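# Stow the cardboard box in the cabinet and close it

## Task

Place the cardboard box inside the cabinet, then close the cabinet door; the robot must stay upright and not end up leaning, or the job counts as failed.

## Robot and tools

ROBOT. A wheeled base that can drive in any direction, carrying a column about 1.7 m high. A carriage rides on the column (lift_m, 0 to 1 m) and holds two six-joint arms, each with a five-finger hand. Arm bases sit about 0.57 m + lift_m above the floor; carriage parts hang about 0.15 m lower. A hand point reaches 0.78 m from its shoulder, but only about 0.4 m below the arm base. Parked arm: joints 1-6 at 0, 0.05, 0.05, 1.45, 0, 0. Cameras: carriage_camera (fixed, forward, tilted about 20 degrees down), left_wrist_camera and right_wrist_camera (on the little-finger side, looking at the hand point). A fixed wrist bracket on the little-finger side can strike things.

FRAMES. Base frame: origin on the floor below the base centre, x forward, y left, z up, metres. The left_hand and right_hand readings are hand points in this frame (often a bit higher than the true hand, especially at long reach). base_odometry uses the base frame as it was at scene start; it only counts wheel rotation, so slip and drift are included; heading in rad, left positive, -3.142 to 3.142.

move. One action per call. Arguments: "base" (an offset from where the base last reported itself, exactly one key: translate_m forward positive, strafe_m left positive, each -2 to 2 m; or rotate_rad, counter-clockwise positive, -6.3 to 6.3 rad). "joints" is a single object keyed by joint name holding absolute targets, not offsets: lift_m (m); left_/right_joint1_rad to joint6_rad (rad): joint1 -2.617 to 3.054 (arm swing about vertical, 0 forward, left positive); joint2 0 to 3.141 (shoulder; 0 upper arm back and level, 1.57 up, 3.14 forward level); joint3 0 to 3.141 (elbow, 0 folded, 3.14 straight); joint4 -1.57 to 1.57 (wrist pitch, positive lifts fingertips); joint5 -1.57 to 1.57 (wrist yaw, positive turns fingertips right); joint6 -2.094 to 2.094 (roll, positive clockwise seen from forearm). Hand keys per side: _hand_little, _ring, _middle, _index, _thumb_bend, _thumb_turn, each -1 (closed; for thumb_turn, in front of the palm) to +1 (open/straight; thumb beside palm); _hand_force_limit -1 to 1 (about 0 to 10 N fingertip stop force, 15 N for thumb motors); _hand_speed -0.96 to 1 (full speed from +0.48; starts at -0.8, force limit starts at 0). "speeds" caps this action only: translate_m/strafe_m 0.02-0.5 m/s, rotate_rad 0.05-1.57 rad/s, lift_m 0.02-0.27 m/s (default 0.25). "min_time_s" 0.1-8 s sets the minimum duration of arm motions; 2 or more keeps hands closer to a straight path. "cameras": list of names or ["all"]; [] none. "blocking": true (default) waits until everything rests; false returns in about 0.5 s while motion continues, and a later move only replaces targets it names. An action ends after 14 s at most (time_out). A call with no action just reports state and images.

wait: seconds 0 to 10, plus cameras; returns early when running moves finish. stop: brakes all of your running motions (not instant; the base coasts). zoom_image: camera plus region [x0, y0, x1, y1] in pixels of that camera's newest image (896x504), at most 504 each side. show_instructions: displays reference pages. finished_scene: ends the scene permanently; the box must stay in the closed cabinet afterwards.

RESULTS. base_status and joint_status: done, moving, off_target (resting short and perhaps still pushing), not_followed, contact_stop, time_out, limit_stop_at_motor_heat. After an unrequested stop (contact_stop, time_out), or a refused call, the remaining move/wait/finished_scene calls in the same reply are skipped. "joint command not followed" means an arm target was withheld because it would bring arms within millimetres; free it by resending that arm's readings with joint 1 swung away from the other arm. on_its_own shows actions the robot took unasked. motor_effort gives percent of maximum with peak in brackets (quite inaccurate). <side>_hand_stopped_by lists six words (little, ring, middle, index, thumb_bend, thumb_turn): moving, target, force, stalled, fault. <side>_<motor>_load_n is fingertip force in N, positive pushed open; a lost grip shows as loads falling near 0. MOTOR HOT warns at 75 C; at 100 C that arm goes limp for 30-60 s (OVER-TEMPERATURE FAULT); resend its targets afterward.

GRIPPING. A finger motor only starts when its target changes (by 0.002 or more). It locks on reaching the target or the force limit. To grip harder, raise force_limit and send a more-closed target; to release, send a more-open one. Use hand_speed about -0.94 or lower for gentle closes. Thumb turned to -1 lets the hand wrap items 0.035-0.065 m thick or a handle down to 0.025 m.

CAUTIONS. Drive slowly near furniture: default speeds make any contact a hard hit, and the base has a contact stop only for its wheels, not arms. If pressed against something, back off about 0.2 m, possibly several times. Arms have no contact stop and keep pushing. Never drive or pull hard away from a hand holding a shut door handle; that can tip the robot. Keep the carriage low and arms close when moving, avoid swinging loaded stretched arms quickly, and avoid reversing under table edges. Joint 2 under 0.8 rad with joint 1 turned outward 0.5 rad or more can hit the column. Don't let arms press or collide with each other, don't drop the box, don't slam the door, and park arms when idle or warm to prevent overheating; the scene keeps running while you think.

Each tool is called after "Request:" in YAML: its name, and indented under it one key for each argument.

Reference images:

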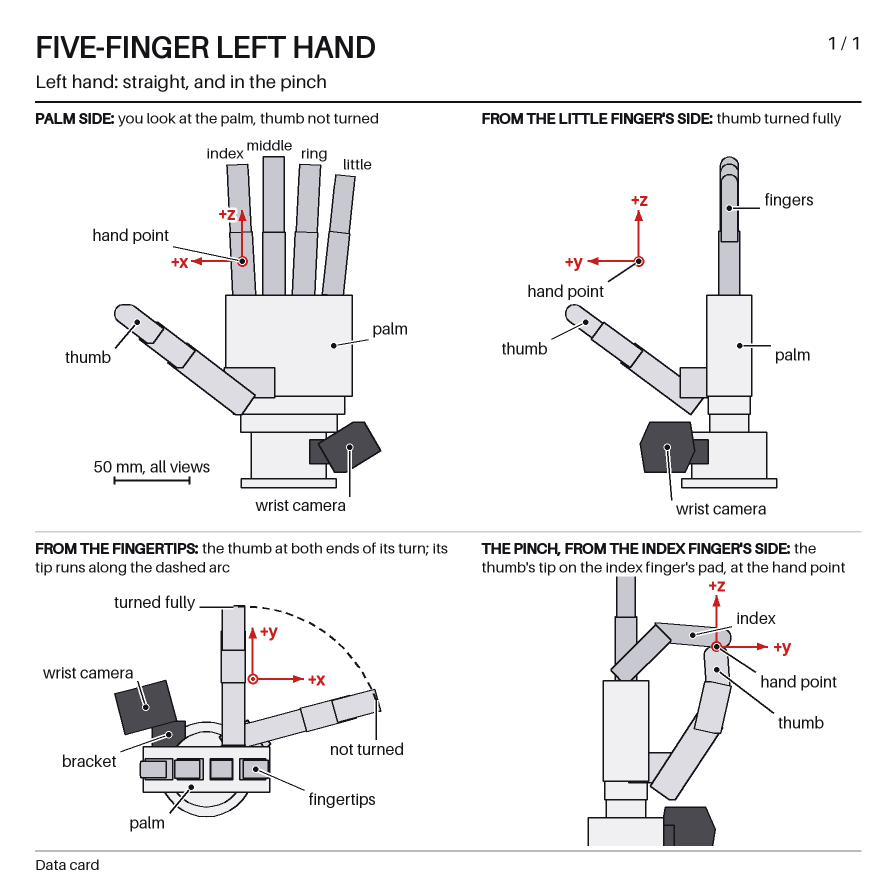

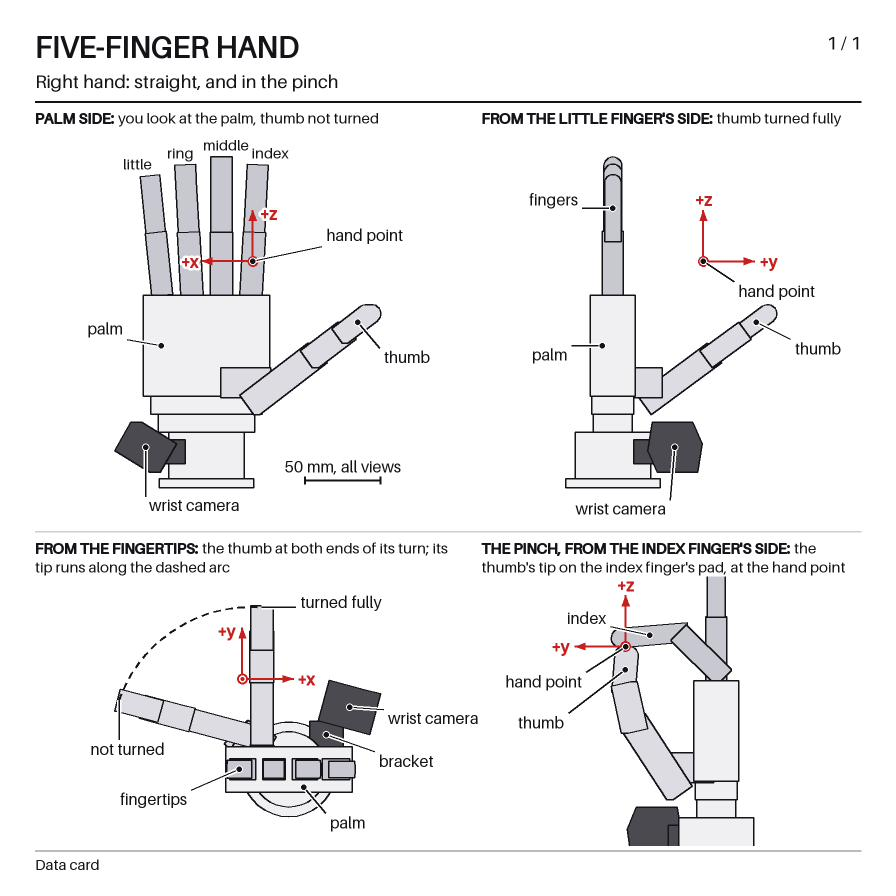

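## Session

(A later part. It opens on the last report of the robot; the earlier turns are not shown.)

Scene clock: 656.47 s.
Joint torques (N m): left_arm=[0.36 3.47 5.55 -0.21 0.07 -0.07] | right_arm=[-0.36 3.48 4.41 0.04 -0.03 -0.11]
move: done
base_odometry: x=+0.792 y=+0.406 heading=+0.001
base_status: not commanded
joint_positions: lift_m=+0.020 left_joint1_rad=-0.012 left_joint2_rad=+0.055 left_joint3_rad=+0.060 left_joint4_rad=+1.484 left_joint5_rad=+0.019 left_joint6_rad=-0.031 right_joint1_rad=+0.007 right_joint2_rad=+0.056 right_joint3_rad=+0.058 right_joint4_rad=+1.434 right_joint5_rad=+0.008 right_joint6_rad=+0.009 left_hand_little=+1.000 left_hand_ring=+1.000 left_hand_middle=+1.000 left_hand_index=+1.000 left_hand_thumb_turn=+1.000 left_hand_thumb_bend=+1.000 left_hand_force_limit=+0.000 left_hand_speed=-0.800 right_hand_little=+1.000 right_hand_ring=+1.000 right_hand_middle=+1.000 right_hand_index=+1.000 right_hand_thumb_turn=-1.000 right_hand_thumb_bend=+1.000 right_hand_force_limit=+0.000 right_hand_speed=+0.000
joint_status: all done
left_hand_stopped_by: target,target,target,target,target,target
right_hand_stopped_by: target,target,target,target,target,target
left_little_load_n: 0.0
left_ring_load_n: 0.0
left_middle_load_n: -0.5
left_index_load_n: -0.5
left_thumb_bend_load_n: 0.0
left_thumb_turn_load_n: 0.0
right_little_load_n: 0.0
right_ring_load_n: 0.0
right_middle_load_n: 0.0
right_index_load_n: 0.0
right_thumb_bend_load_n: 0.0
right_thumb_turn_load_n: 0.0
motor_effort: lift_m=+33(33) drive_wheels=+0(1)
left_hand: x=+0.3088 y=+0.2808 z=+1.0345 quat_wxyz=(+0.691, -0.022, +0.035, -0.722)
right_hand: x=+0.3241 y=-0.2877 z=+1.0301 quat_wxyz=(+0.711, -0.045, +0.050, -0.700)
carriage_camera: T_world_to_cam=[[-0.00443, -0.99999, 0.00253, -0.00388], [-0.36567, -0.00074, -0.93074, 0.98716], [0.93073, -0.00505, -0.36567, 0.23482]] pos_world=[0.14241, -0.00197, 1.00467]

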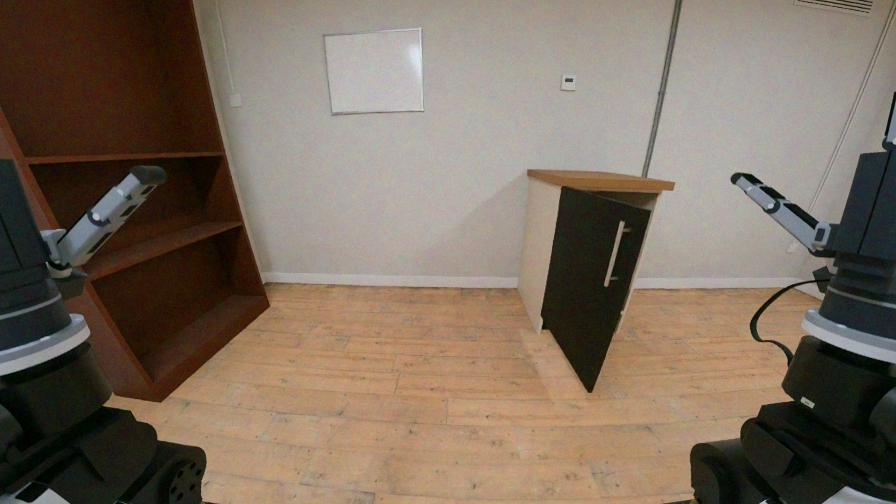

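Request:
move:
  cameras: ["carriage_camera"]

Scene clock: 685.80 s.
Joint torques (N m): left_arm=[0.21 3.52 5.63 -0.22 0.01 -0.08] | right_arm=[-0.36 3.49 4.41 0.03 -0.03 -0.11]
base_odometry: x=+0.792 y=+0.406 heading=+0.001
base_status: not commanded
joint_positions: lift_m=+0.020 left_joint1_rad=-0.012 left_joint2_rad=+0.055 left_joint3_rad=+0.060 left_joint4_rad=+1.484 left_joint5_rad=+0.019 left_joint6_rad=-0.031 right_joint1_rad=+0.007 right_joint2_rad=+0.056 right_joint3_rad=+0.058 right_joint4_rad=+1.434 right_joint5_rad=+0.008 right_joint6_rad=+0.009 left_hand_little=+1.000 left_hand_ring=+1.000 left_hand_middle=+1.000 left_hand_index=+1.000 left_hand_thumb_turn=+1.000 left_hand_thumb_bend=+1.000 left_hand_force_limit=+0.000 left_hand_speed=-0.800 right_hand_little=+1.000 right_hand_ring=+1.000 right_hand_middle=+1.000 right_hand_index=+1.000 right_hand_thumb_turn=-1.000 right_hand_thumb_bend=+1.000 right_hand_force_limit=+0.000 right_hand_speed=+0.000
joint_status: all done
left_hand_stopped_by: target,target,target,target,target,target
right_hand_stopped_by: target,target,target,target,target,target
left_little_load_n: 0.0
left_ring_load_n: 0.0
left_middle_load_n: 0.0
left_index_load_n: 0.0
left_thumb_bend_load_n: 0.0
left_thumb_turn_load_n: 0.0
right_little_load_n: -0.5
right_ring_load_n: 0.0
right_middle_load_n: -0.5
right_index_load_n: 0.0
right_thumb_bend_load_n: 0.0
right_thumb_turn_load_n: 0.0
motor_effort: lift_m=+33(33) drive_wheels=+0(1)
left_hand: x=+0.3088 y=+0.2808 z=+1.0345 quat_wxyz=(+0.691, -0.022, +0.035, -0.722) (m; base frame)
right_hand: x=+0.3241 y=-0.2877 z=+1.0301 quat_wxyz=(+0.711, -0.045, +0.050, -0.700) (m; base frame)
pictures: carriage_camera
camera_calibration:
carriage_camera: T_world_to_cam=[[-0.00443, -0.99999, 0.00253, -0.00388], [-0.36567, -0.00074, -0.93074, 0.98716], [0.93073, -0.00505, -0.36567, 0.23482]] pos_world=[0.14241, -0.00197, 1.00467]

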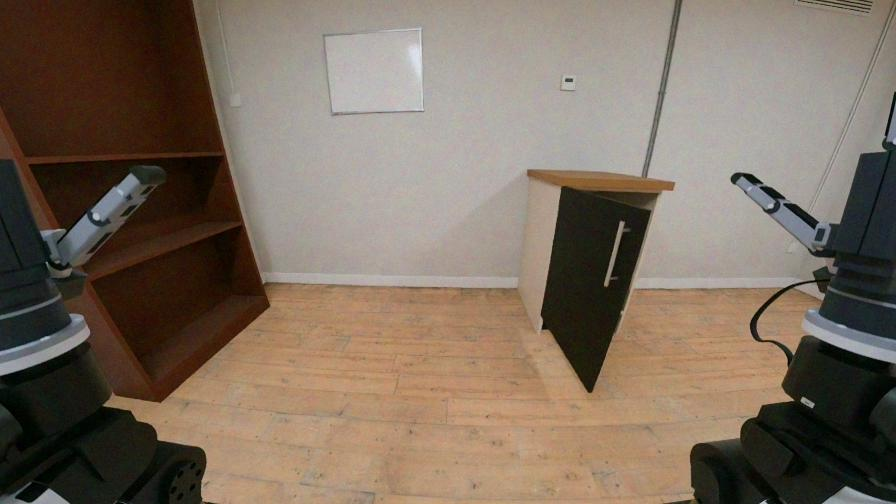

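Request:
move:
  base: {"strafe_m": -0.95}
  cameras: ["carriage_camera"]

Request:
zoom_image:
  camera: "carriage_camera"
  region: [330, 130, 620, 420]

Scene clock: 697.43 s.
Joint torques (N m): left_arm=[0.12 3.45 5.63 -0.17 0.03 -0.12] | right_arm=[-0.24 3.44 4.48 0.01 -0.02 -0.11]
move: done
base_odometry: x=+0.792 y=-0.544 heading=+0.001
base_status: done
joint_positions: lift_m=+0.020 left_joint1_rad=-0.011 left_joint2_rad=+0.055 left_joint3_rad=+0.060 left_joint4_rad=+1.484 left_joint5_rad=+0.019 left_joint6_rad=-0.031 right_joint1_rad=+0.006 right_joint2_rad=+0.056 right_joint3_rad=+0.058 right_joint4_rad=+1.435 right_joint5_rad=+0.007 right_joint6_rad=+0.009 left_hand_little=+1.000 left_hand_ring=+1.000 left_hand_middle=+1.000 left_hand_index=+1.000 left_hand_thumb_turn=+1.000 left_hand_thumb_bend=+1.000 left_hand_force_limit=+0.000 left_hand_speed=-0.800 right_hand_little=+1.000 right_hand_ring=+1.000 right_hand_middle=+1.000 right_hand_index=+1.000 right_hand_thumb_turn=-1.000 right_hand_thumb_bend=+1.000 right_hand_force_limit=+0.000 right_hand_speed=+0.000
joint_status: not commanded
left_hand_stopped_by: target,target,target,target,target,target
right_hand_stopped_by: target,target,target,target,target,target
left_little_load_n: 0.0
left_ring_load_n: 0.0
left_middle_load_n: 0.0
left_index_load_n: 0.0
left_thumb_bend_load_n: 0.0
left_thumb_turn_load_n: 0.0
right_little_load_n: -0.5
right_ring_load_n: 0.0
right_middle_load_n: 0.0
right_index_load_n: 0.0
right_thumb_bend_load_n: 0.0
right_thumb_turn_load_n: 0.0
motor_effort: lift_m=+33(33) drive_wheels=-2(12)
left_hand: x=+0.3088 y=+0.2809 z=+1.0345 quat_wxyz=(+0.691, -0.022, +0.035, -0.722)
right_hand: x=+0.3239 y=-0.2877 z=+1.0302 quat_wxyz=(+0.710, -0.045, +0.050, -0.701)
carriage_camera: T_world_to_cam=[[-0.00443, -0.99999, 0.00253, -0.00388], [-0.36567, -0.00074, -0.93074, 0.98716], [0.93073, -0.00505, -0.36567, 0.23482]] pos_world=[0.14241, -0.00197, 1.00467]

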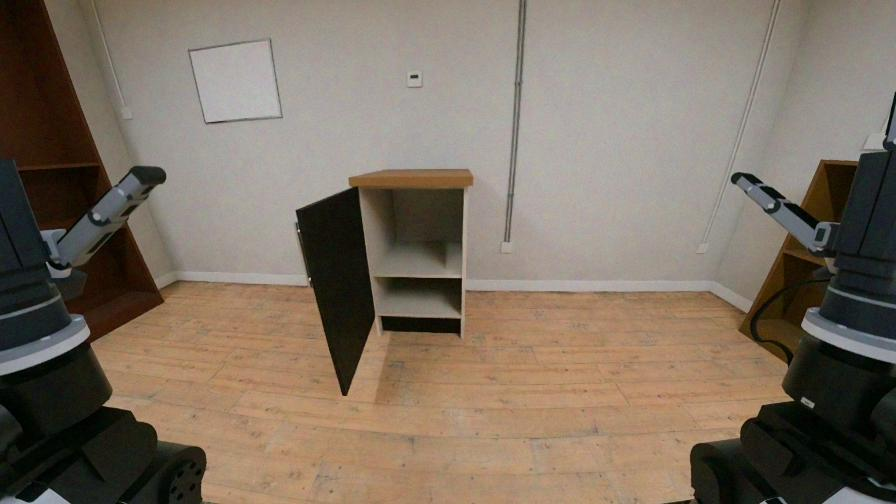

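Scaled by 1.738 from the camera's image (finer frame: 1280x720).

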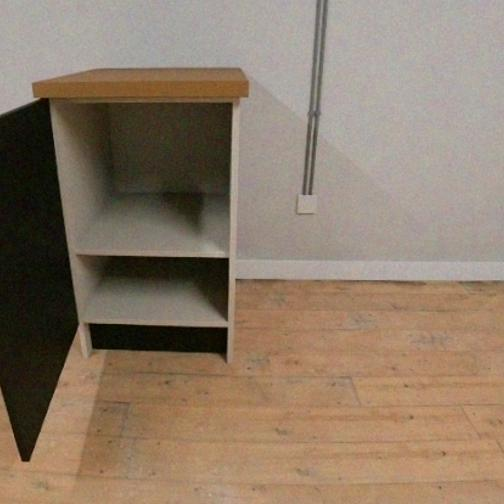

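Request:
move:
  base: {"rotate_rad": 1.57}

Request:
move:
  base: {"strafe_m": 1.05}

Request:
move:
  base: {"translate_m": 1.0}
  cameras: ["carriage_camera"]

Scene clock: 724.23 s.
Joint torques (N m): left_arm=[0.18 3.71 5.71 -0.2 0 -0.09] | right_arm=[-0.24 3.51 4.45 -0.09 -0.01 -0.11]
move: done
base_odometry: x=+0.792 y=-0.544 heading=+1.570
base_status: done
joint_positions: lift_m=+0.020 left_joint1_rad=-0.011 left_joint2_rad=+0.055 left_joint3_rad=+0.060 left_joint4_rad=+1.483 left_joint5_rad=+0.019 left_joint6_rad=-0.031 right_joint1_rad=+0.006 right_joint2_rad=+0.056 right_joint3_rad=+0.058 right_joint4_rad=+1.440 right_joint5_rad=+0.007 right_joint6_rad=+0.009 left_hand_little=+1.000 left_hand_ring=+1.000 left_hand_middle=+1.000 left_hand_index=+1.000 left_hand_thumb_turn=+1.000 left_hand_thumb_bend=+1.000 left_hand_force_limit=+0.000 left_hand_speed=-0.800 right_hand_little=+1.000 right_hand_ring=+1.000 right_hand_middle=+1.000 right_hand_index=+1.000 right_hand_thumb_turn=-1.000 right_hand_thumb_bend=+1.000 right_hand_force_limit=+0.000 right_hand_speed=+0.000
joint_status: not commanded
left_hand_stopped_by: target,target,target,target,target,target
right_hand_stopped_by: target,target,target,target,target,target
left_little_load_n: 0.0
left_ring_load_n: 0.0
left_middle_load_n: 0.0
left_index_load_n: 0.0
left_thumb_bend_load_n: 0.0
left_thumb_turn_load_n: 0.5
right_little_load_n: 0.0
right_ring_load_n: 0.0
right_middle_load_n: 0.0
right_index_load_n: 0.0
right_thumb_bend_load_n: 0.0
right_thumb_turn_load_n: 0.0
motor_effort: lift_m=+33(33) drive_wheels=+5(15)
left_hand: x=+0.3092 y=+0.2809 z=+1.0344 quat_wxyz=(+0.691, -0.023, +0.036, -0.722)
right_hand: x=+0.3223 y=-0.2876 z=+1.0307 quat_wxyz=(+0.711, -0.043, +0.048, -0.701)
pictures: none

Scene clock: 728.70 s.
Joint torques (N m): left_arm=[-0.01 3.84 5.86 -0.18 0.09 -0.08] | right_arm=[-0.18 3.58 4.36 -0.07 -0.02 -0.11]
move: done
base_odometry: x=-0.258 y=-0.545 heading=+1.571
base_status: done
joint_positions: lift_m=+0.020 left_joint1_rad=-0.011 left_joint2_rad=+0.055 left_joint3_rad=+0.060 left_joint4_rad=+1.483 left_joint5_rad=+0.019 left_joint6_rad=-0.031 right_joint1_rad=+0.005 right_joint2_rad=+0.056 right_joint3_rad=+0.058 right_joint4_rad=+1.440 right_joint5_rad=+0.007 right_joint6_rad=+0.009 left_hand_little=+1.000 left_hand_ring=+1.000 left_hand_middle=+1.000 left_hand_index=+1.000 left_hand_thumb_turn=+1.000 left_hand_thumb_bend=+1.000 left_hand_force_limit=+0.000 left_hand_speed=-0.800 right_hand_little=+1.000 right_hand_ring=+1.000 right_hand_middle=+1.000 right_hand_index=+1.000 right_hand_thumb_turn=-1.000 right_hand_thumb_bend=+1.000 right_hand_force_limit=+0.000 right_hand_speed=+0.000
joint_status: not commanded
left_hand_stopped_by: target,target,target,target,target,target
right_hand_stopped_by: target,target,target,target,target,target
left_little_load_n: 0.0
left_ring_load_n: -0.5
left_middle_load_n: 0.0
left_index_load_n: 0.0
left_thumb_bend_load_n: 0.0
left_thumb_turn_load_n: 0.0
right_little_load_n: 0.0
right_ring_load_n: 0.0
right_middle_load_n: -0.5
right_index_load_n: 0.0
right_thumb_bend_load_n: 0.0
right_thumb_turn_load_n: 0.0
motor_effort: lift_m=+33(33) drive_wheels=-8(22)
left_hand: x=+0.3092 y=+0.2809 z=+1.0344 quat_wxyz=(+0.691, -0.023, +0.036, -0.722)
right_hand: x=+0.3223 y=-0.2876 z=+1.0307 quat_wxyz=(+0.710, -0.043, +0.048, -0.701)
pictures: none

Scene clock: 733.00 s.
Joint torques (N m): left_arm=[0.13 3.62 5.75 -0.22 0.02 -0.04] | right_arm=[-0.2 3.55 4.46 -0.11 -0.02 -0.11]
move: done
base_odometry: x=-0.259 y=+0.455 heading=+1.572
base_status: done
joint_positions: lift_m=+0.020 left_joint1_rad=-0.011 left_joint2_rad=+0.055 left_joint3_rad=+0.060 left_joint4_rad=+1.482 left_joint5_rad=+0.019 left_joint6_rad=-0.031 right_joint1_rad=+0.005 right_joint2_rad=+0.056 right_joint3_rad=+0.057 right_joint4_rad=+1.442 right_joint5_rad=+0.007 right_joint6_rad=+0.009 left_hand_little=+1.000 left_hand_ring=+1.000 left_hand_middle=+1.000 left_hand_index=+1.000 left_hand_thumb_turn=+1.000 left_hand_thumb_bend=+1.000 left_hand_force_limit=+0.000 left_hand_speed=-0.800 right_hand_little=+1.000 right_hand_ring=+1.000 right_hand_middle=+1.000 right_hand_index=+1.000 right_hand_thumb_turn=-1.000 right_hand_thumb_bend=+1.000 right_hand_force_limit=+0.000 right_hand_speed=+0.000
joint_status: not commanded
left_hand_stopped_by: target,target,target,target,target,target
right_hand_stopped_by: target,target,target,target,target,target
left_little_load_n: 0.0
left_ring_load_n: 0.0
left_middle_load_n: 0.0
left_index_load_n: 0.0
left_thumb_bend_load_n: 0.5
left_thumb_turn_load_n: 0.0
right_little_load_n: 0.0
right_ring_load_n: 0.0
right_middle_load_n: 0.0
right_index_load_n: 0.0
right_thumb_bend_load_n: 0.0
right_thumb_turn_load_n: 0.0
motor_effort: lift_m=+33(33) drive_wheels=-4(15)
left_hand: x=+0.3094 y=+0.2809 z=+1.0344 quat_wxyz=(+0.691, -0.023, +0.036, -0.721)
right_hand: x=+0.3222 y=-0.2876 z=+1.0304 quat_wxyz=(+0.710, -0.042, +0.047, -0.701)
carriage_camera: T_world_to_cam=[[-0.00443, -0.99999, 0.00253, -0.00388], [-0.36567, -0.00074, -0.93074, 0.98716], [0.93073, -0.00505, -0.36567, 0.23482]] pos_world=[0.14241, -0.00197, 1.00467]

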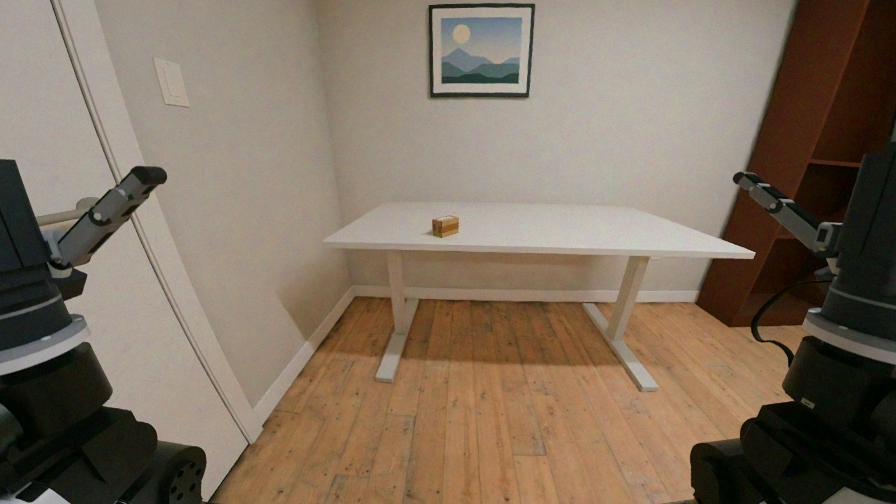

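Request:
zoom_image:
  camera: "carriage_camera"
  region: [400, 200, 500, 260]

Scaled by 5.040 from the camera's image (finer frame: 1280x720).

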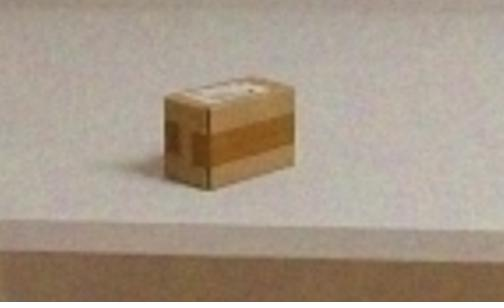

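Request:
move:
  base: {"translate_m": 0.2}
  joints: {"lift_m": 0.2}
  cameras: ["carriage_camera"]

Request:
zoom_image:
  camera: "carriage_camera"
  region: [390, 220, 510, 320]

Scene clock: 816.87 s.
Joint torques (N m): left_arm=[0.13 3.77 5.59 -0.16 0.08 -0.08] | right_arm=[-0.21 4.04 4.88 -0.1 -0.02 -0.11]
move: done
base_odometry: x=-0.260 y=+0.655 heading=+1.572
base_status: done
joint_positions: lift_m=+0.200 left_joint1_rad=-0.011 left_joint2_rad=+0.055 left_joint3_rad=+0.060 left_joint4_rad=+1.481 left_joint5_rad=+0.019 left_joint6_rad=-0.031 right_joint1_rad=+0.005 right_joint2_rad=+0.051 right_joint3_rad=+0.053 right_joint4_rad=+1.444 right_joint5_rad=+0.007 right_joint6_rad=+0.009 left_hand_little=+1.000 left_hand_ring=+1.000 left_hand_middle=+1.000 left_hand_index=+1.000 left_hand_thumb_turn=+1.000 left_hand_thumb_bend=+1.000 left_hand_force_limit=+0.000 left_hand_speed=-0.800 right_hand_little=+1.000 right_hand_ring=+1.000 right_hand_middle=+1.000 right_hand_index=+1.000 right_hand_thumb_turn=-1.000 right_hand_thumb_bend=+1.000 right_hand_force_limit=+0.000 right_hand_speed=+0.000
joint_status: all done
left_hand_stopped_by: target,target,target,target,target,target
right_hand_stopped_by: target,target,target,target,target,target
left_little_load_n: 0.0
left_ring_load_n: 0.0
left_middle_load_n: 0.0
left_index_load_n: 0.0
left_thumb_bend_load_n: 0.0
left_thumb_turn_load_n: 0.0
right_little_load_n: 0.0
right_ring_load_n: 0.0
right_middle_load_n: -0.5
right_index_load_n: 0.0
right_thumb_bend_load_n: 0.0
right_thumb_turn_load_n: 0.0
motor_effort: lift_m=+31(40) drive_wheels=-5(13)
left_hand: x=+0.3097 y=+0.2809 z=+1.2144 quat_wxyz=(+0.691, -0.023, +0.036, -0.721)
right_hand: x=+0.3216 y=-0.2877 z=+1.2098 quat_wxyz=(+0.710, -0.042, +0.047, -0.701)
carriage_camera: T_world_to_cam=[[-0.00443, -0.99999, 0.00253, -0.00434], [-0.36567, -0.00074, -0.93074, 1.15479], [0.93073, -0.00505, -0.36567, 0.30067]] pos_world=[0.14241, -0.00197, 1.18477]

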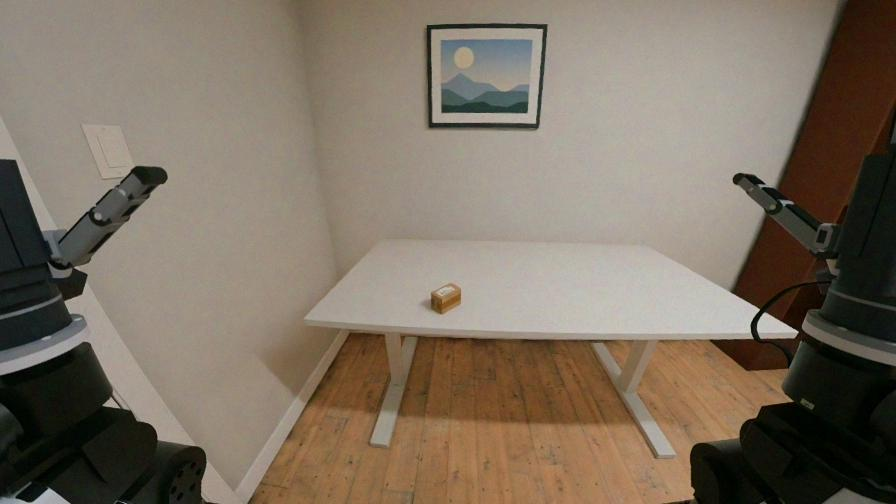

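Scaled by 4.200 from the camera's image (finer frame: 1280x720).

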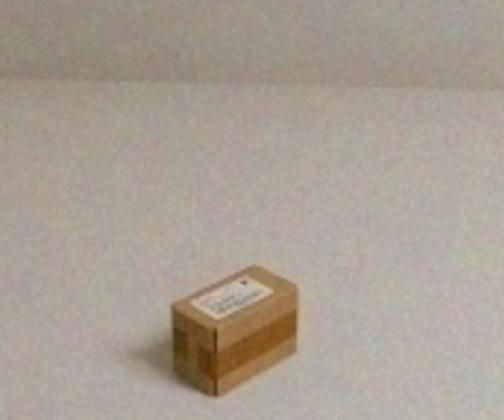

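Request:
move:
  base: {"translate_m": 0.10}
  joints: {"lift_m": 0.4, "right_hand_index": 0.6, "right_hand_middle": 0.6, "right_hand_ring": 0.6, "right_hand_little": 1.0}

Request:
move:
  base: {"strafe_m": -0.056}
  joints: {"right_joint1_rad": 0.3, "right_joint2_rad": 1.5, "right_joint3_rad": 0.9, "right_joint4_rad": 0.6}

Request:
move:
  joints: {"right_joint1_rad": 0.698, "right_joint2_rad": 2.456, "right_joint3_rad": 1.771, "right_joint4_rad": -0.10, "right_joint5_rad": 0, "right_joint6_rad": 0}
  min_time_s: 2
  cameras: ["carriage_camera", "right_wrist_camera"]

Scene clock: 881.90 s.
Joint torques (N m): left_arm=[0.17 3.55 5.93 -0.22 0.04 -0.06] | right_arm=[-0.21 4.03 4.94 -0.13 -0.02 -0.11]
move: done
base_odometry: x=-0.260 y=+0.755 heading=+1.572
base_status: done
joint_positions: lift_m=+0.400 left_joint1_rad=-0.011 left_joint2_rad=+0.055 left_joint3_rad=+0.060 left_joint4_rad=+1.480 left_joint5_rad=+0.019 left_joint6_rad=-0.031 right_joint1_rad=+0.005 right_joint2_rad=+0.051 right_joint3_rad=+0.053 right_joint4_rad=+1.445 right_joint5_rad=+0.007 right_joint6_rad=+0.009 left_hand_little=+1.000 left_hand_ring=+1.000 left_hand_middle=+1.000 left_hand_index=+1.000 left_hand_thumb_turn=+1.000 left_hand_thumb_bend=+1.000 left_hand_force_limit=+0.000 left_hand_speed=-0.800 right_hand_little=+1.000 right_hand_ring=+0.600 right_hand_middle=+0.600 right_hand_index=+0.600 right_hand_thumb_turn=-1.000 right_hand_thumb_bend=+1.000 right_hand_force_limit=+0.000 right_hand_speed=+0.000
joint_status: all done
left_hand_stopped_by: target,target,target,target,target,target
right_hand_stopped_by: target,target,target,target,target,target
left_little_load_n: 0.0
left_ring_load_n: 0.0
left_middle_load_n: 0.0
left_index_load_n: 0.0
left_thumb_bend_load_n: 0.0
left_thumb_turn_load_n: 0.0
right_little_load_n: 0.0
right_ring_load_n: 0.0
right_middle_load_n: 0.0
right_index_load_n: 0.0
right_thumb_bend_load_n: 0.0
right_thumb_turn_load_n: 0.0
motor_effort: lift_m=+31(42) drive_wheels=-4(13)
left_hand: x=+0.3100 y=+0.2809 z=+1.4143 quat_wxyz=(+0.691, -0.024, +0.037, -0.721)
right_hand: x=+0.3210 y=-0.2877 z=+1.4099 quat_wxyz=(+0.711, -0.041, +0.046, -0.701)
pictures: none

Scene clock: 883.70 s.
Joint torques (N m): left_arm=[0.08 3.59 5.71 -0.14 0.06 -0.04] | right_arm=[0.69 -6.68 8.95 2.2 0.02 -0.11]
move: done
base_odometry: x=-0.204 y=+0.755 heading=+1.573
base_status: done
joint_positions: lift_m=+0.400 left_joint1_rad=-0.011 left_joint2_rad=+0.055 left_joint3_rad=+0.060 left_joint4_rad=+1.480 left_joint5_rad=+0.020 left_joint6_rad=-0.031 right_joint1_rad=+0.295 right_joint2_rad=+1.498 right_joint3_rad=+0.872 right_joint4_rad=+0.612 right_joint5_rad=+0.005 right_joint6_rad=+0.009 left_hand_little=+1.000 left_hand_ring=+1.000 left_hand_middle=+1.000 left_hand_index=+1.000 left_hand_thumb_turn=+1.000 left_hand_thumb_bend=+1.000 left_hand_force_limit=+0.000 left_hand_speed=-0.800 right_hand_little=+1.000 right_hand_ring=+0.600 right_hand_middle=+0.600 right_hand_index=+0.600 right_hand_thumb_turn=-1.000 right_hand_thumb_bend=+1.000 right_hand_force_limit=+0.000 right_hand_speed=+0.000
joint_status: all done
left_hand_stopped_by: target,target,target,target,target,target
right_hand_stopped_by: target,target,target,target,target,target
left_little_load_n: 0.0
left_ring_load_n: 0.0
left_middle_load_n: 0.0
left_index_load_n: 0.0
left_thumb_bend_load_n: 0.0
left_thumb_turn_load_n: 0.0
right_little_load_n: 0.0
right_ring_load_n: 0.0
right_middle_load_n: 0.0
right_index_load_n: -0.5
right_thumb_bend_load_n: 0.0
right_thumb_turn_load_n: 0.0
motor_effort: lift_m=+31(31) drive_wheels=+1(12)
left_hand: x=+0.3098 y=+0.2808 z=+1.4143 quat_wxyz=(+0.691, -0.023, +0.037, -0.721)
right_hand: x=+0.6990 y=-0.1434 z=+1.1817 quat_wxyz=(+0.565, -0.569, +0.428, -0.417)
pictures: none

Scene clock: 886.03 s.
Joint torques (N m): left_arm=[0.2 3.74 5.59 -0.16 0 -0.11] | right_arm=[0.55 -13.46 8.29 1.57 0.03 -0.11]
move: done
base_odometry: x=-0.204 y=+0.755 heading=+1.573
base_status: not commanded
joint_positions: lift_m=+0.400 left_joint1_rad=-0.011 left_joint2_rad=+0.055 left_joint3_rad=+0.060 left_joint4_rad=+1.480 left_joint5_rad=+0.020 left_joint6_rad=-0.031 right_joint1_rad=+0.695 right_joint2_rad=+2.447 right_joint3_rad=+1.744 right_joint4_rad=-0.086 right_joint5_rad=+0.005 right_joint6_rad=+0.009 left_hand_little=+1.000 left_hand_ring=+1.000 left_hand_middle=+1.000 left_hand_index=+1.000 left_hand_thumb_turn=+1.000 left_hand_thumb_bend=+1.000 left_hand_force_limit=+0.000 left_hand_speed=-0.800 right_hand_little=+1.000 right_hand_ring=+0.600 right_hand_middle=+0.600 right_hand_index=+0.600 right_hand_thumb_turn=-1.000 right_hand_thumb_bend=+1.000 right_hand_force_limit=+0.000 right_hand_speed=+0.000
joint_status: all done
left_hand_stopped_by: target,target,target,target,target,target
right_hand_stopped_by: target,target,target,target,target,target
left_little_load_n: 0.0
left_ring_load_n: 0.0
left_middle_load_n: 0.0
left_index_load_n: 0.0
left_thumb_bend_load_n: 0.0
left_thumb_turn_load_n: 0.0
right_little_load_n: 0.0
right_ring_load_n: 0.0
right_middle_load_n: 0.0
right_index_load_n: 0.0
right_thumb_bend_load_n: 0.0
right_thumb_turn_load_n: 0.0
motor_effort: lift_m=+31(31) drive_wheels=+1(2)
left_hand: x=+0.3098 y=+0.2808 z=+1.4143 quat_wxyz=(+0.691, -0.023, +0.037, -0.721)
right_hand: x=+0.6654 y=+0.0863 z=+0.9008 quat_wxyz=(+0.345, -0.835, +0.397, -0.162)
carriage_camera: T_world_to_cam=[[-0.00443, -0.99999, 0.00253, -0.00485], [-0.36567, -0.00074, -0.93074, 1.34094], [0.93073, -0.00505, -0.36567, 0.3738]] pos_world=[0.14241, -0.00197, 1.38477]
right_wrist_camera: T_world_to_cam=[[-0.30969, -0.67441, -0.67027, 0.87062], [-0.95058, 0.23608, 0.20167, 0.42525], [0.02223, 0.6996, -0.71419, 0.6836]] pos_world=[0.65866, 0.00852, 0.98601]

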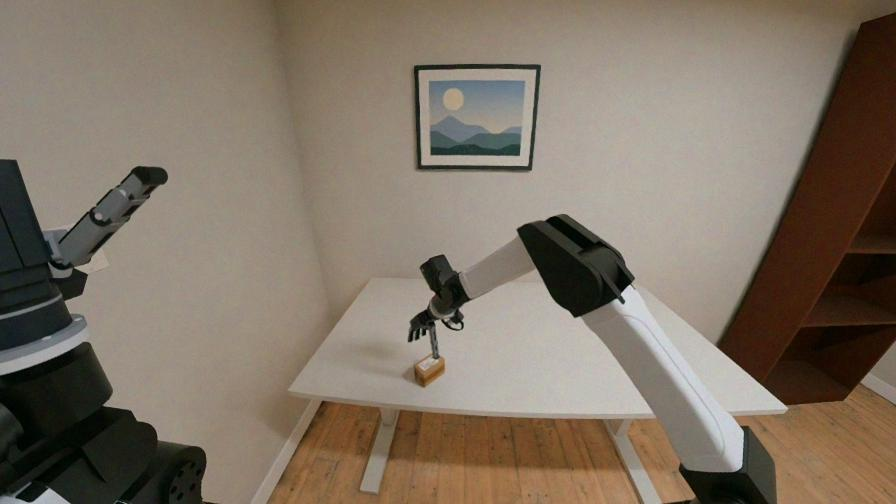

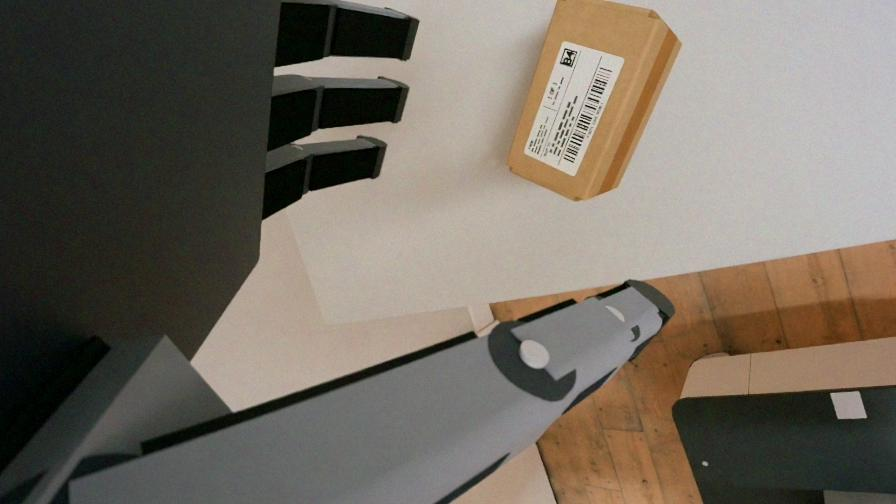

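Request:
zoom_image:
  camera: "carriage_camera"
  region: [380, 290, 500, 400]

Request:
zoom_image:
  camera: "right_wrist_camera"
  region: [440, 0, 740, 240]

Scaled by 4.200 from the camera's image (finer frame: 1280x720).

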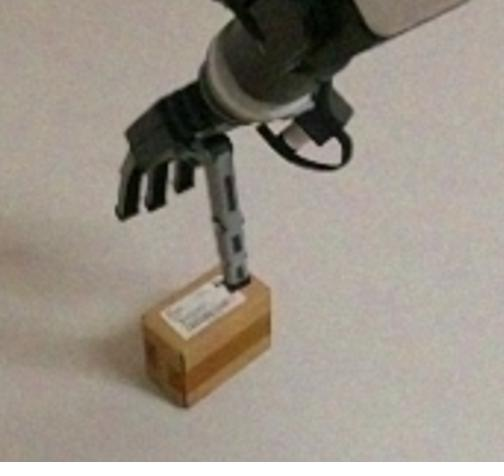

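Scaled by 1.680 from the camera's image (finer frame: 1280x720).

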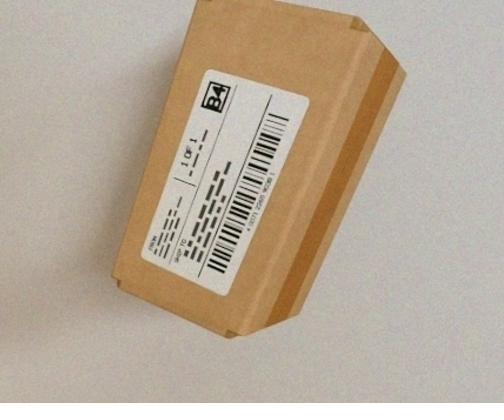

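Request:
move:
  base: {"translate_m": 0.09}
  joints: {"right_joint1_rad": 0.757, "right_joint2_rad": 2.312, "right_joint3_rad": 1.582, "right_joint4_rad": -0.05, "right_joint5_rad": 0, "lift_m": 0.35}
  speeds: {"translate_m": 0.1}
  cameras: ["carriage_camera", "right_wrist_camera"]

Request:
zoom_image:
  camera: "carriage_camera"
  region: [380, 310, 500, 420]

Scene clock: 965.40 s.
Joint torques (N m): left_arm=[0.25 3.69 5.42 -0.1 -0.05 -0.07] | right_arm=[0.24 -16.51 5.52 1.82 0.04 -0.11]
move: done
base_odometry: x=-0.204 y=+0.845 heading=+1.572
base_status: done
joint_positions: lift_m=+0.350 left_joint1_rad=-0.011 left_joint2_rad=+0.055 left_joint3_rad=+0.060 left_joint4_rad=+1.481 left_joint5_rad=+0.020 left_joint6_rad=-0.031 right_joint1_rad=+0.758 right_joint2_rad=+2.343 right_joint3_rad=+1.589 right_joint4_rad=-0.060 right_joint5_rad=+0.004 right_joint6_rad=+0.008 left_hand_little=+1.000 left_hand_ring=+1.000 left_hand_middle=+1.000 left_hand_index=+1.000 left_hand_thumb_turn=+1.000 left_hand_thumb_bend=+1.000 left_hand_force_limit=+0.000 left_hand_speed=-0.800 right_hand_little=+1.000 right_hand_ring=+0.600 right_hand_middle=+0.600 right_hand_index=+0.600 right_hand_thumb_turn=-1.000 right_hand_thumb_bend=+1.000 right_hand_force_limit=+0.000 right_hand_speed=+0.000
joint_status: all done
left_hand_stopped_by: target,target,target,target,target,target
right_hand_stopped_by: target,target,target,target,target,target
left_little_load_n: 0.0
left_ring_load_n: 0.0
left_middle_load_n: 0.0
left_index_load_n: 0.0
left_thumb_bend_load_n: 0.0
left_thumb_turn_load_n: 0.0
right_little_load_n: 0.0
right_ring_load_n: 0.0
right_middle_load_n: 0.0
right_index_load_n: 0.0
right_thumb_bend_load_n: 0.0
right_thumb_turn_load_n: 0.0
motor_effort: lift_m=+33(35) drive_wheels=-4(11)
left_hand: x=+0.3096 y=+0.2808 z=+1.3643 quat_wxyz=(+0.691, -0.023, +0.036, -0.721)
right_hand: x=+0.6166 y=+0.0920 z=+0.8556 quat_wxyz=(+0.339, -0.852, +0.372, -0.146)
carriage_camera: T_world_to_cam=[[-0.00443, -0.99999, 0.00253, -0.00472], [-0.36567, -0.00074, -0.93074, 1.29431], [0.93073, -0.00505, -0.36567, 0.35548]] pos_world=[0.14241, -0.00197, 1.33467]
right_wrist_camera: T_world_to_cam=[[-0.27863, -0.7044, -0.65283, 0.79769], [-0.95971, 0.17849, 0.21702, 0.38443], [-0.03635, 0.68699, -0.72575, 0.69562]] pos_world=[0.6165, 0.0154, 0.94217]

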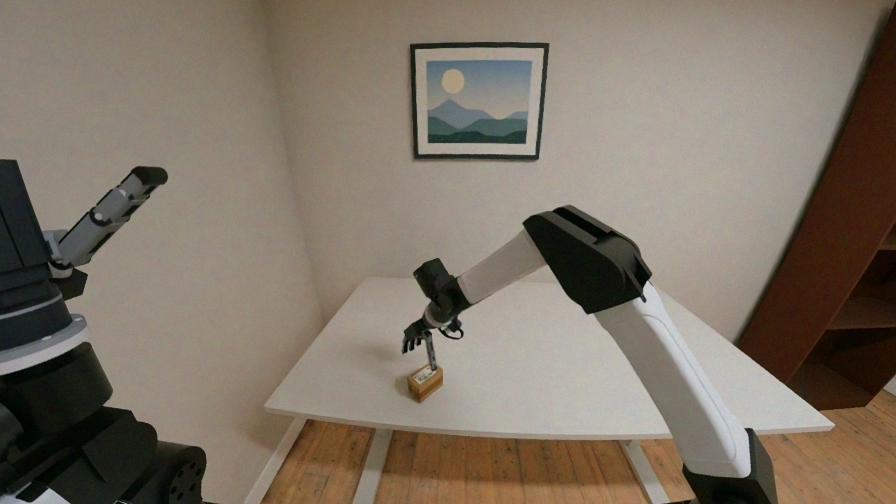

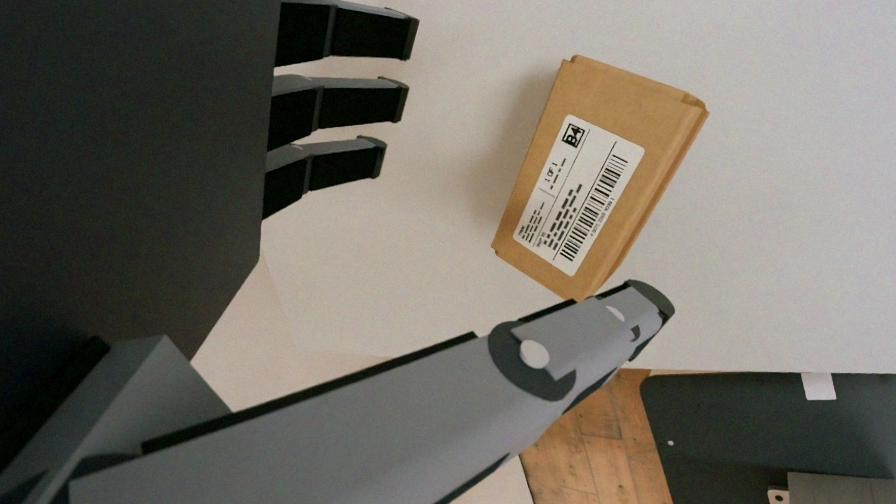

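Scaled by 4.200 from the camera's image (finer frame: 1280x720).

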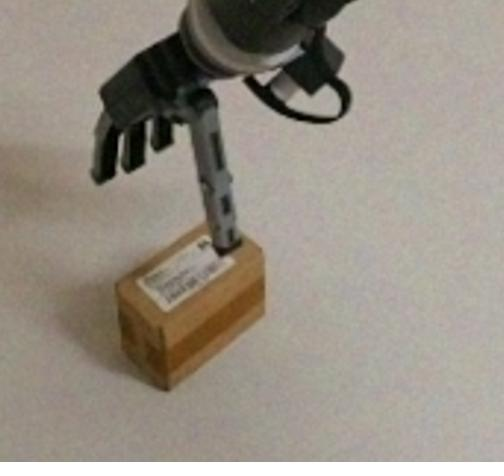

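Request:
move:
  joints: {"right_joint1_rad": 0.74, "right_joint5_rad": -0.05, "lift_m": 0.31}
  speeds: {"lift_m": 0.05}
  cameras: ["carriage_camera", "right_wrist_camera"]

Request:
zoom_image:
  camera: "carriage_camera"
  region: [380, 310, 500, 420]

Scene clock: 1001.37 s.
Joint torques (N m): left_arm=[0.38 3.47 5.6 -0.16 0 -0.06] | right_arm=[-0.05 -16.24 5.57 1.76 -0.04 -0.11]
move: done
base_odometry: x=-0.204 y=+0.845 heading=+1.572
base_status: not commanded
joint_positions: lift_m=+0.310 left_joint1_rad=-0.011 left_joint2_rad=+0.055 left_joint3_rad=+0.060 left_joint4_rad=+1.481 left_joint5_rad=+0.020 left_joint6_rad=-0.031 right_joint1_rad=+0.744 right_joint2_rad=+2.342 right_joint3_rad=+1.587 right_joint4_rad=-0.058 right_joint5_rad=-0.041 right_joint6_rad=+0.008 left_hand_little=+1.000 left_hand_ring=+1.000 left_hand_middle=+1.000 left_hand_index=+1.000 left_hand_thumb_turn=+1.000 left_hand_thumb_bend=+1.000 left_hand_force_limit=+0.000 left_hand_speed=-0.800 right_hand_little=+1.000 right_hand_ring=+0.600 right_hand_middle=+0.600 right_hand_index=+0.600 right_hand_thumb_turn=-1.000 right_hand_thumb_bend=+1.000 right_hand_force_limit=+0.000 right_hand_speed=+0.000
joint_status: all done
left_hand_stopped_by: target,target,target,target,target,target
right_hand_stopped_by: target,target,target,target,target,target
left_little_load_n: 0.0
left_ring_load_n: 0.0
left_middle_load_n: 0.0
left_index_load_n: 0.0
left_thumb_bend_load_n: 0.0
left_thumb_turn_load_n: 0.0
right_little_load_n: 0.0
right_ring_load_n: 0.0
right_middle_load_n: 0.0
right_index_load_n: 0.0
right_thumb_bend_load_n: 0.0
right_thumb_turn_load_n: 0.0
motor_effort: lift_m=+32(33) drive_wheels=-4(5)
left_hand: x=+0.3096 y=+0.2808 z=+1.3243 quat_wxyz=(+0.691, -0.023, +0.036, -0.721)
right_hand: x=+0.6158 y=+0.0922 z=+0.8171 quat_wxyz=(+0.347, -0.852, +0.370, -0.130)
carriage_camera: T_world_to_cam=[[-0.00443, -0.99999, 0.00253, -0.00462], [-0.36567, -0.00074, -0.93074, 1.25708], [0.93073, -0.00505, -0.36567, 0.34086]] pos_world=[0.14241, -0.00197, 1.29467]
right_wrist_camera: T_world_to_cam=[[-0.28068, -0.69245, -0.66463, 0.78233], [-0.95773, 0.15657, 0.24133, 0.37284], [-0.06305, 0.70427, -0.70713, 0.66712]] pos_world=[0.61873, 0.01352, 0.90172]

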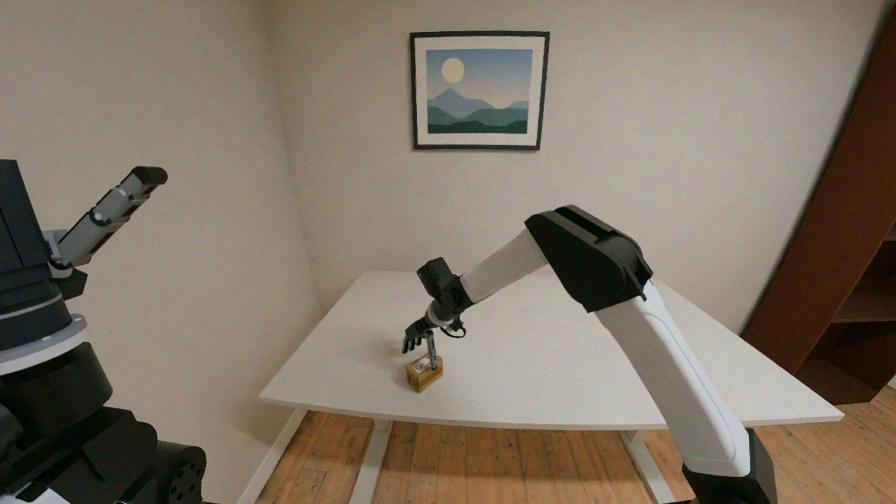

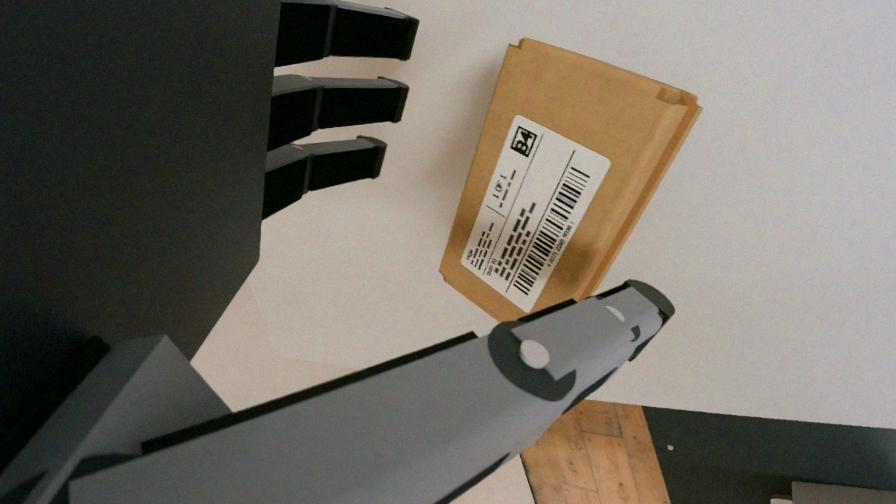

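Scaled by 4.200 from the camera's image (finer frame: 1280x720).

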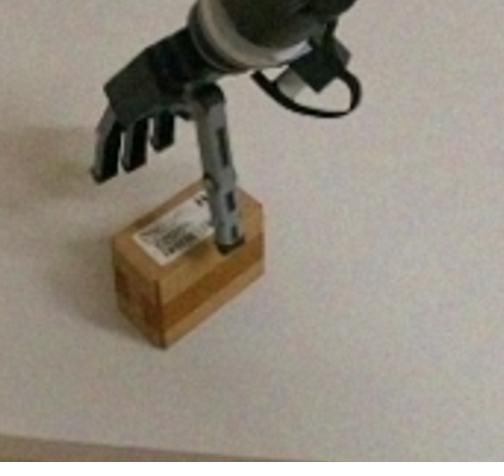

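Request:
move:
  joints: {"right_joint1_rad": 0.745, "right_joint2_rad": 2.295, "right_joint3_rad": 1.52, "right_joint4_rad": 0.0, "right_joint5_rad": -0.06, "lift_m": 0.31}
  cameras: ["right_wrist_camera"]

Scene clock: 1026.97 s.
Joint torques (N m): left_arm=[0.28 3.58 5.63 -0.18 0.06 -0.12] | right_arm=[0.36 -17.28 5.35 1.86 -0.06 -0.11]
move: done
base_odometry: x=-0.204 y=+0.845 heading=+1.572
base_status: not commanded
joint_positions: lift_m=+0.310 left_joint1_rad=-0.011 left_joint2_rad=+0.055 left_joint3_rad=+0.060 left_joint4_rad=+1.481 left_joint5_rad=+0.020 left_joint6_rad=-0.031 right_joint1_rad=+0.744 right_joint2_rad=+2.336 right_joint3_rad=+1.526 right_joint4_rad=-0.020 right_joint5_rad=-0.051 right_joint6_rad=+0.008 left_hand_little=+1.000 left_hand_ring=+1.000 left_hand_middle=+1.000 left_hand_index=+1.000 left_hand_thumb_turn=+1.000 left_hand_thumb_bend=+1.000 left_hand_force_limit=+0.000 left_hand_speed=-0.800 right_hand_little=+1.000 right_hand_ring=+0.600 right_hand_middle=+0.600 right_hand_index=+0.600 right_hand_thumb_turn=-1.000 right_hand_thumb_bend=+1.000 right_hand_force_limit=+0.000 right_hand_speed=+0.000
joint_status: all done
left_hand_stopped_by: target,target,target,target,target,target
right_hand_stopped_by: target,target,target,target,target,target
left_little_load_n: 0.0
left_ring_load_n: 0.0
left_middle_load_n: 0.0
left_index_load_n: 0.0
left_thumb_bend_load_n: 0.0
left_thumb_turn_load_n: 0.0
right_little_load_n: 0.0
right_ring_load_n: 0.0
right_middle_load_n: 0.0
right_index_load_n: 0.0
right_thumb_bend_load_n: 0.0
right_thumb_turn_load_n: 0.0
motor_effort: lift_m=+32(32) drive_wheels=-4(4)
left_hand: x=+0.3096 y=+0.2808 z=+1.3243 quat_wxyz=(+0.691, -0.023, +0.036, -0.721)
right_hand: x=+0.6051 y=+0.0849 z=+0.8039 quat_wxyz=(+0.341, -0.856, +0.370, -0.122)
right_wrist_camera: T_world_to_cam=[[-0.2879, -0.69896, -0.65465, 0.76241], [-0.95428, 0.15205, 0.25734, 0.35237], [-0.08033, 0.69881, -0.71078, 0.67611]] pos_world=[0.61008, 0.00684, 0.88899]

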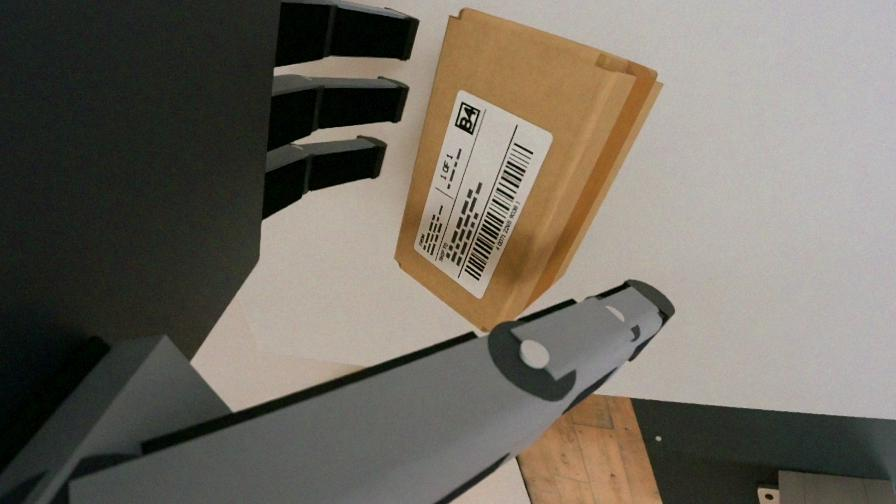

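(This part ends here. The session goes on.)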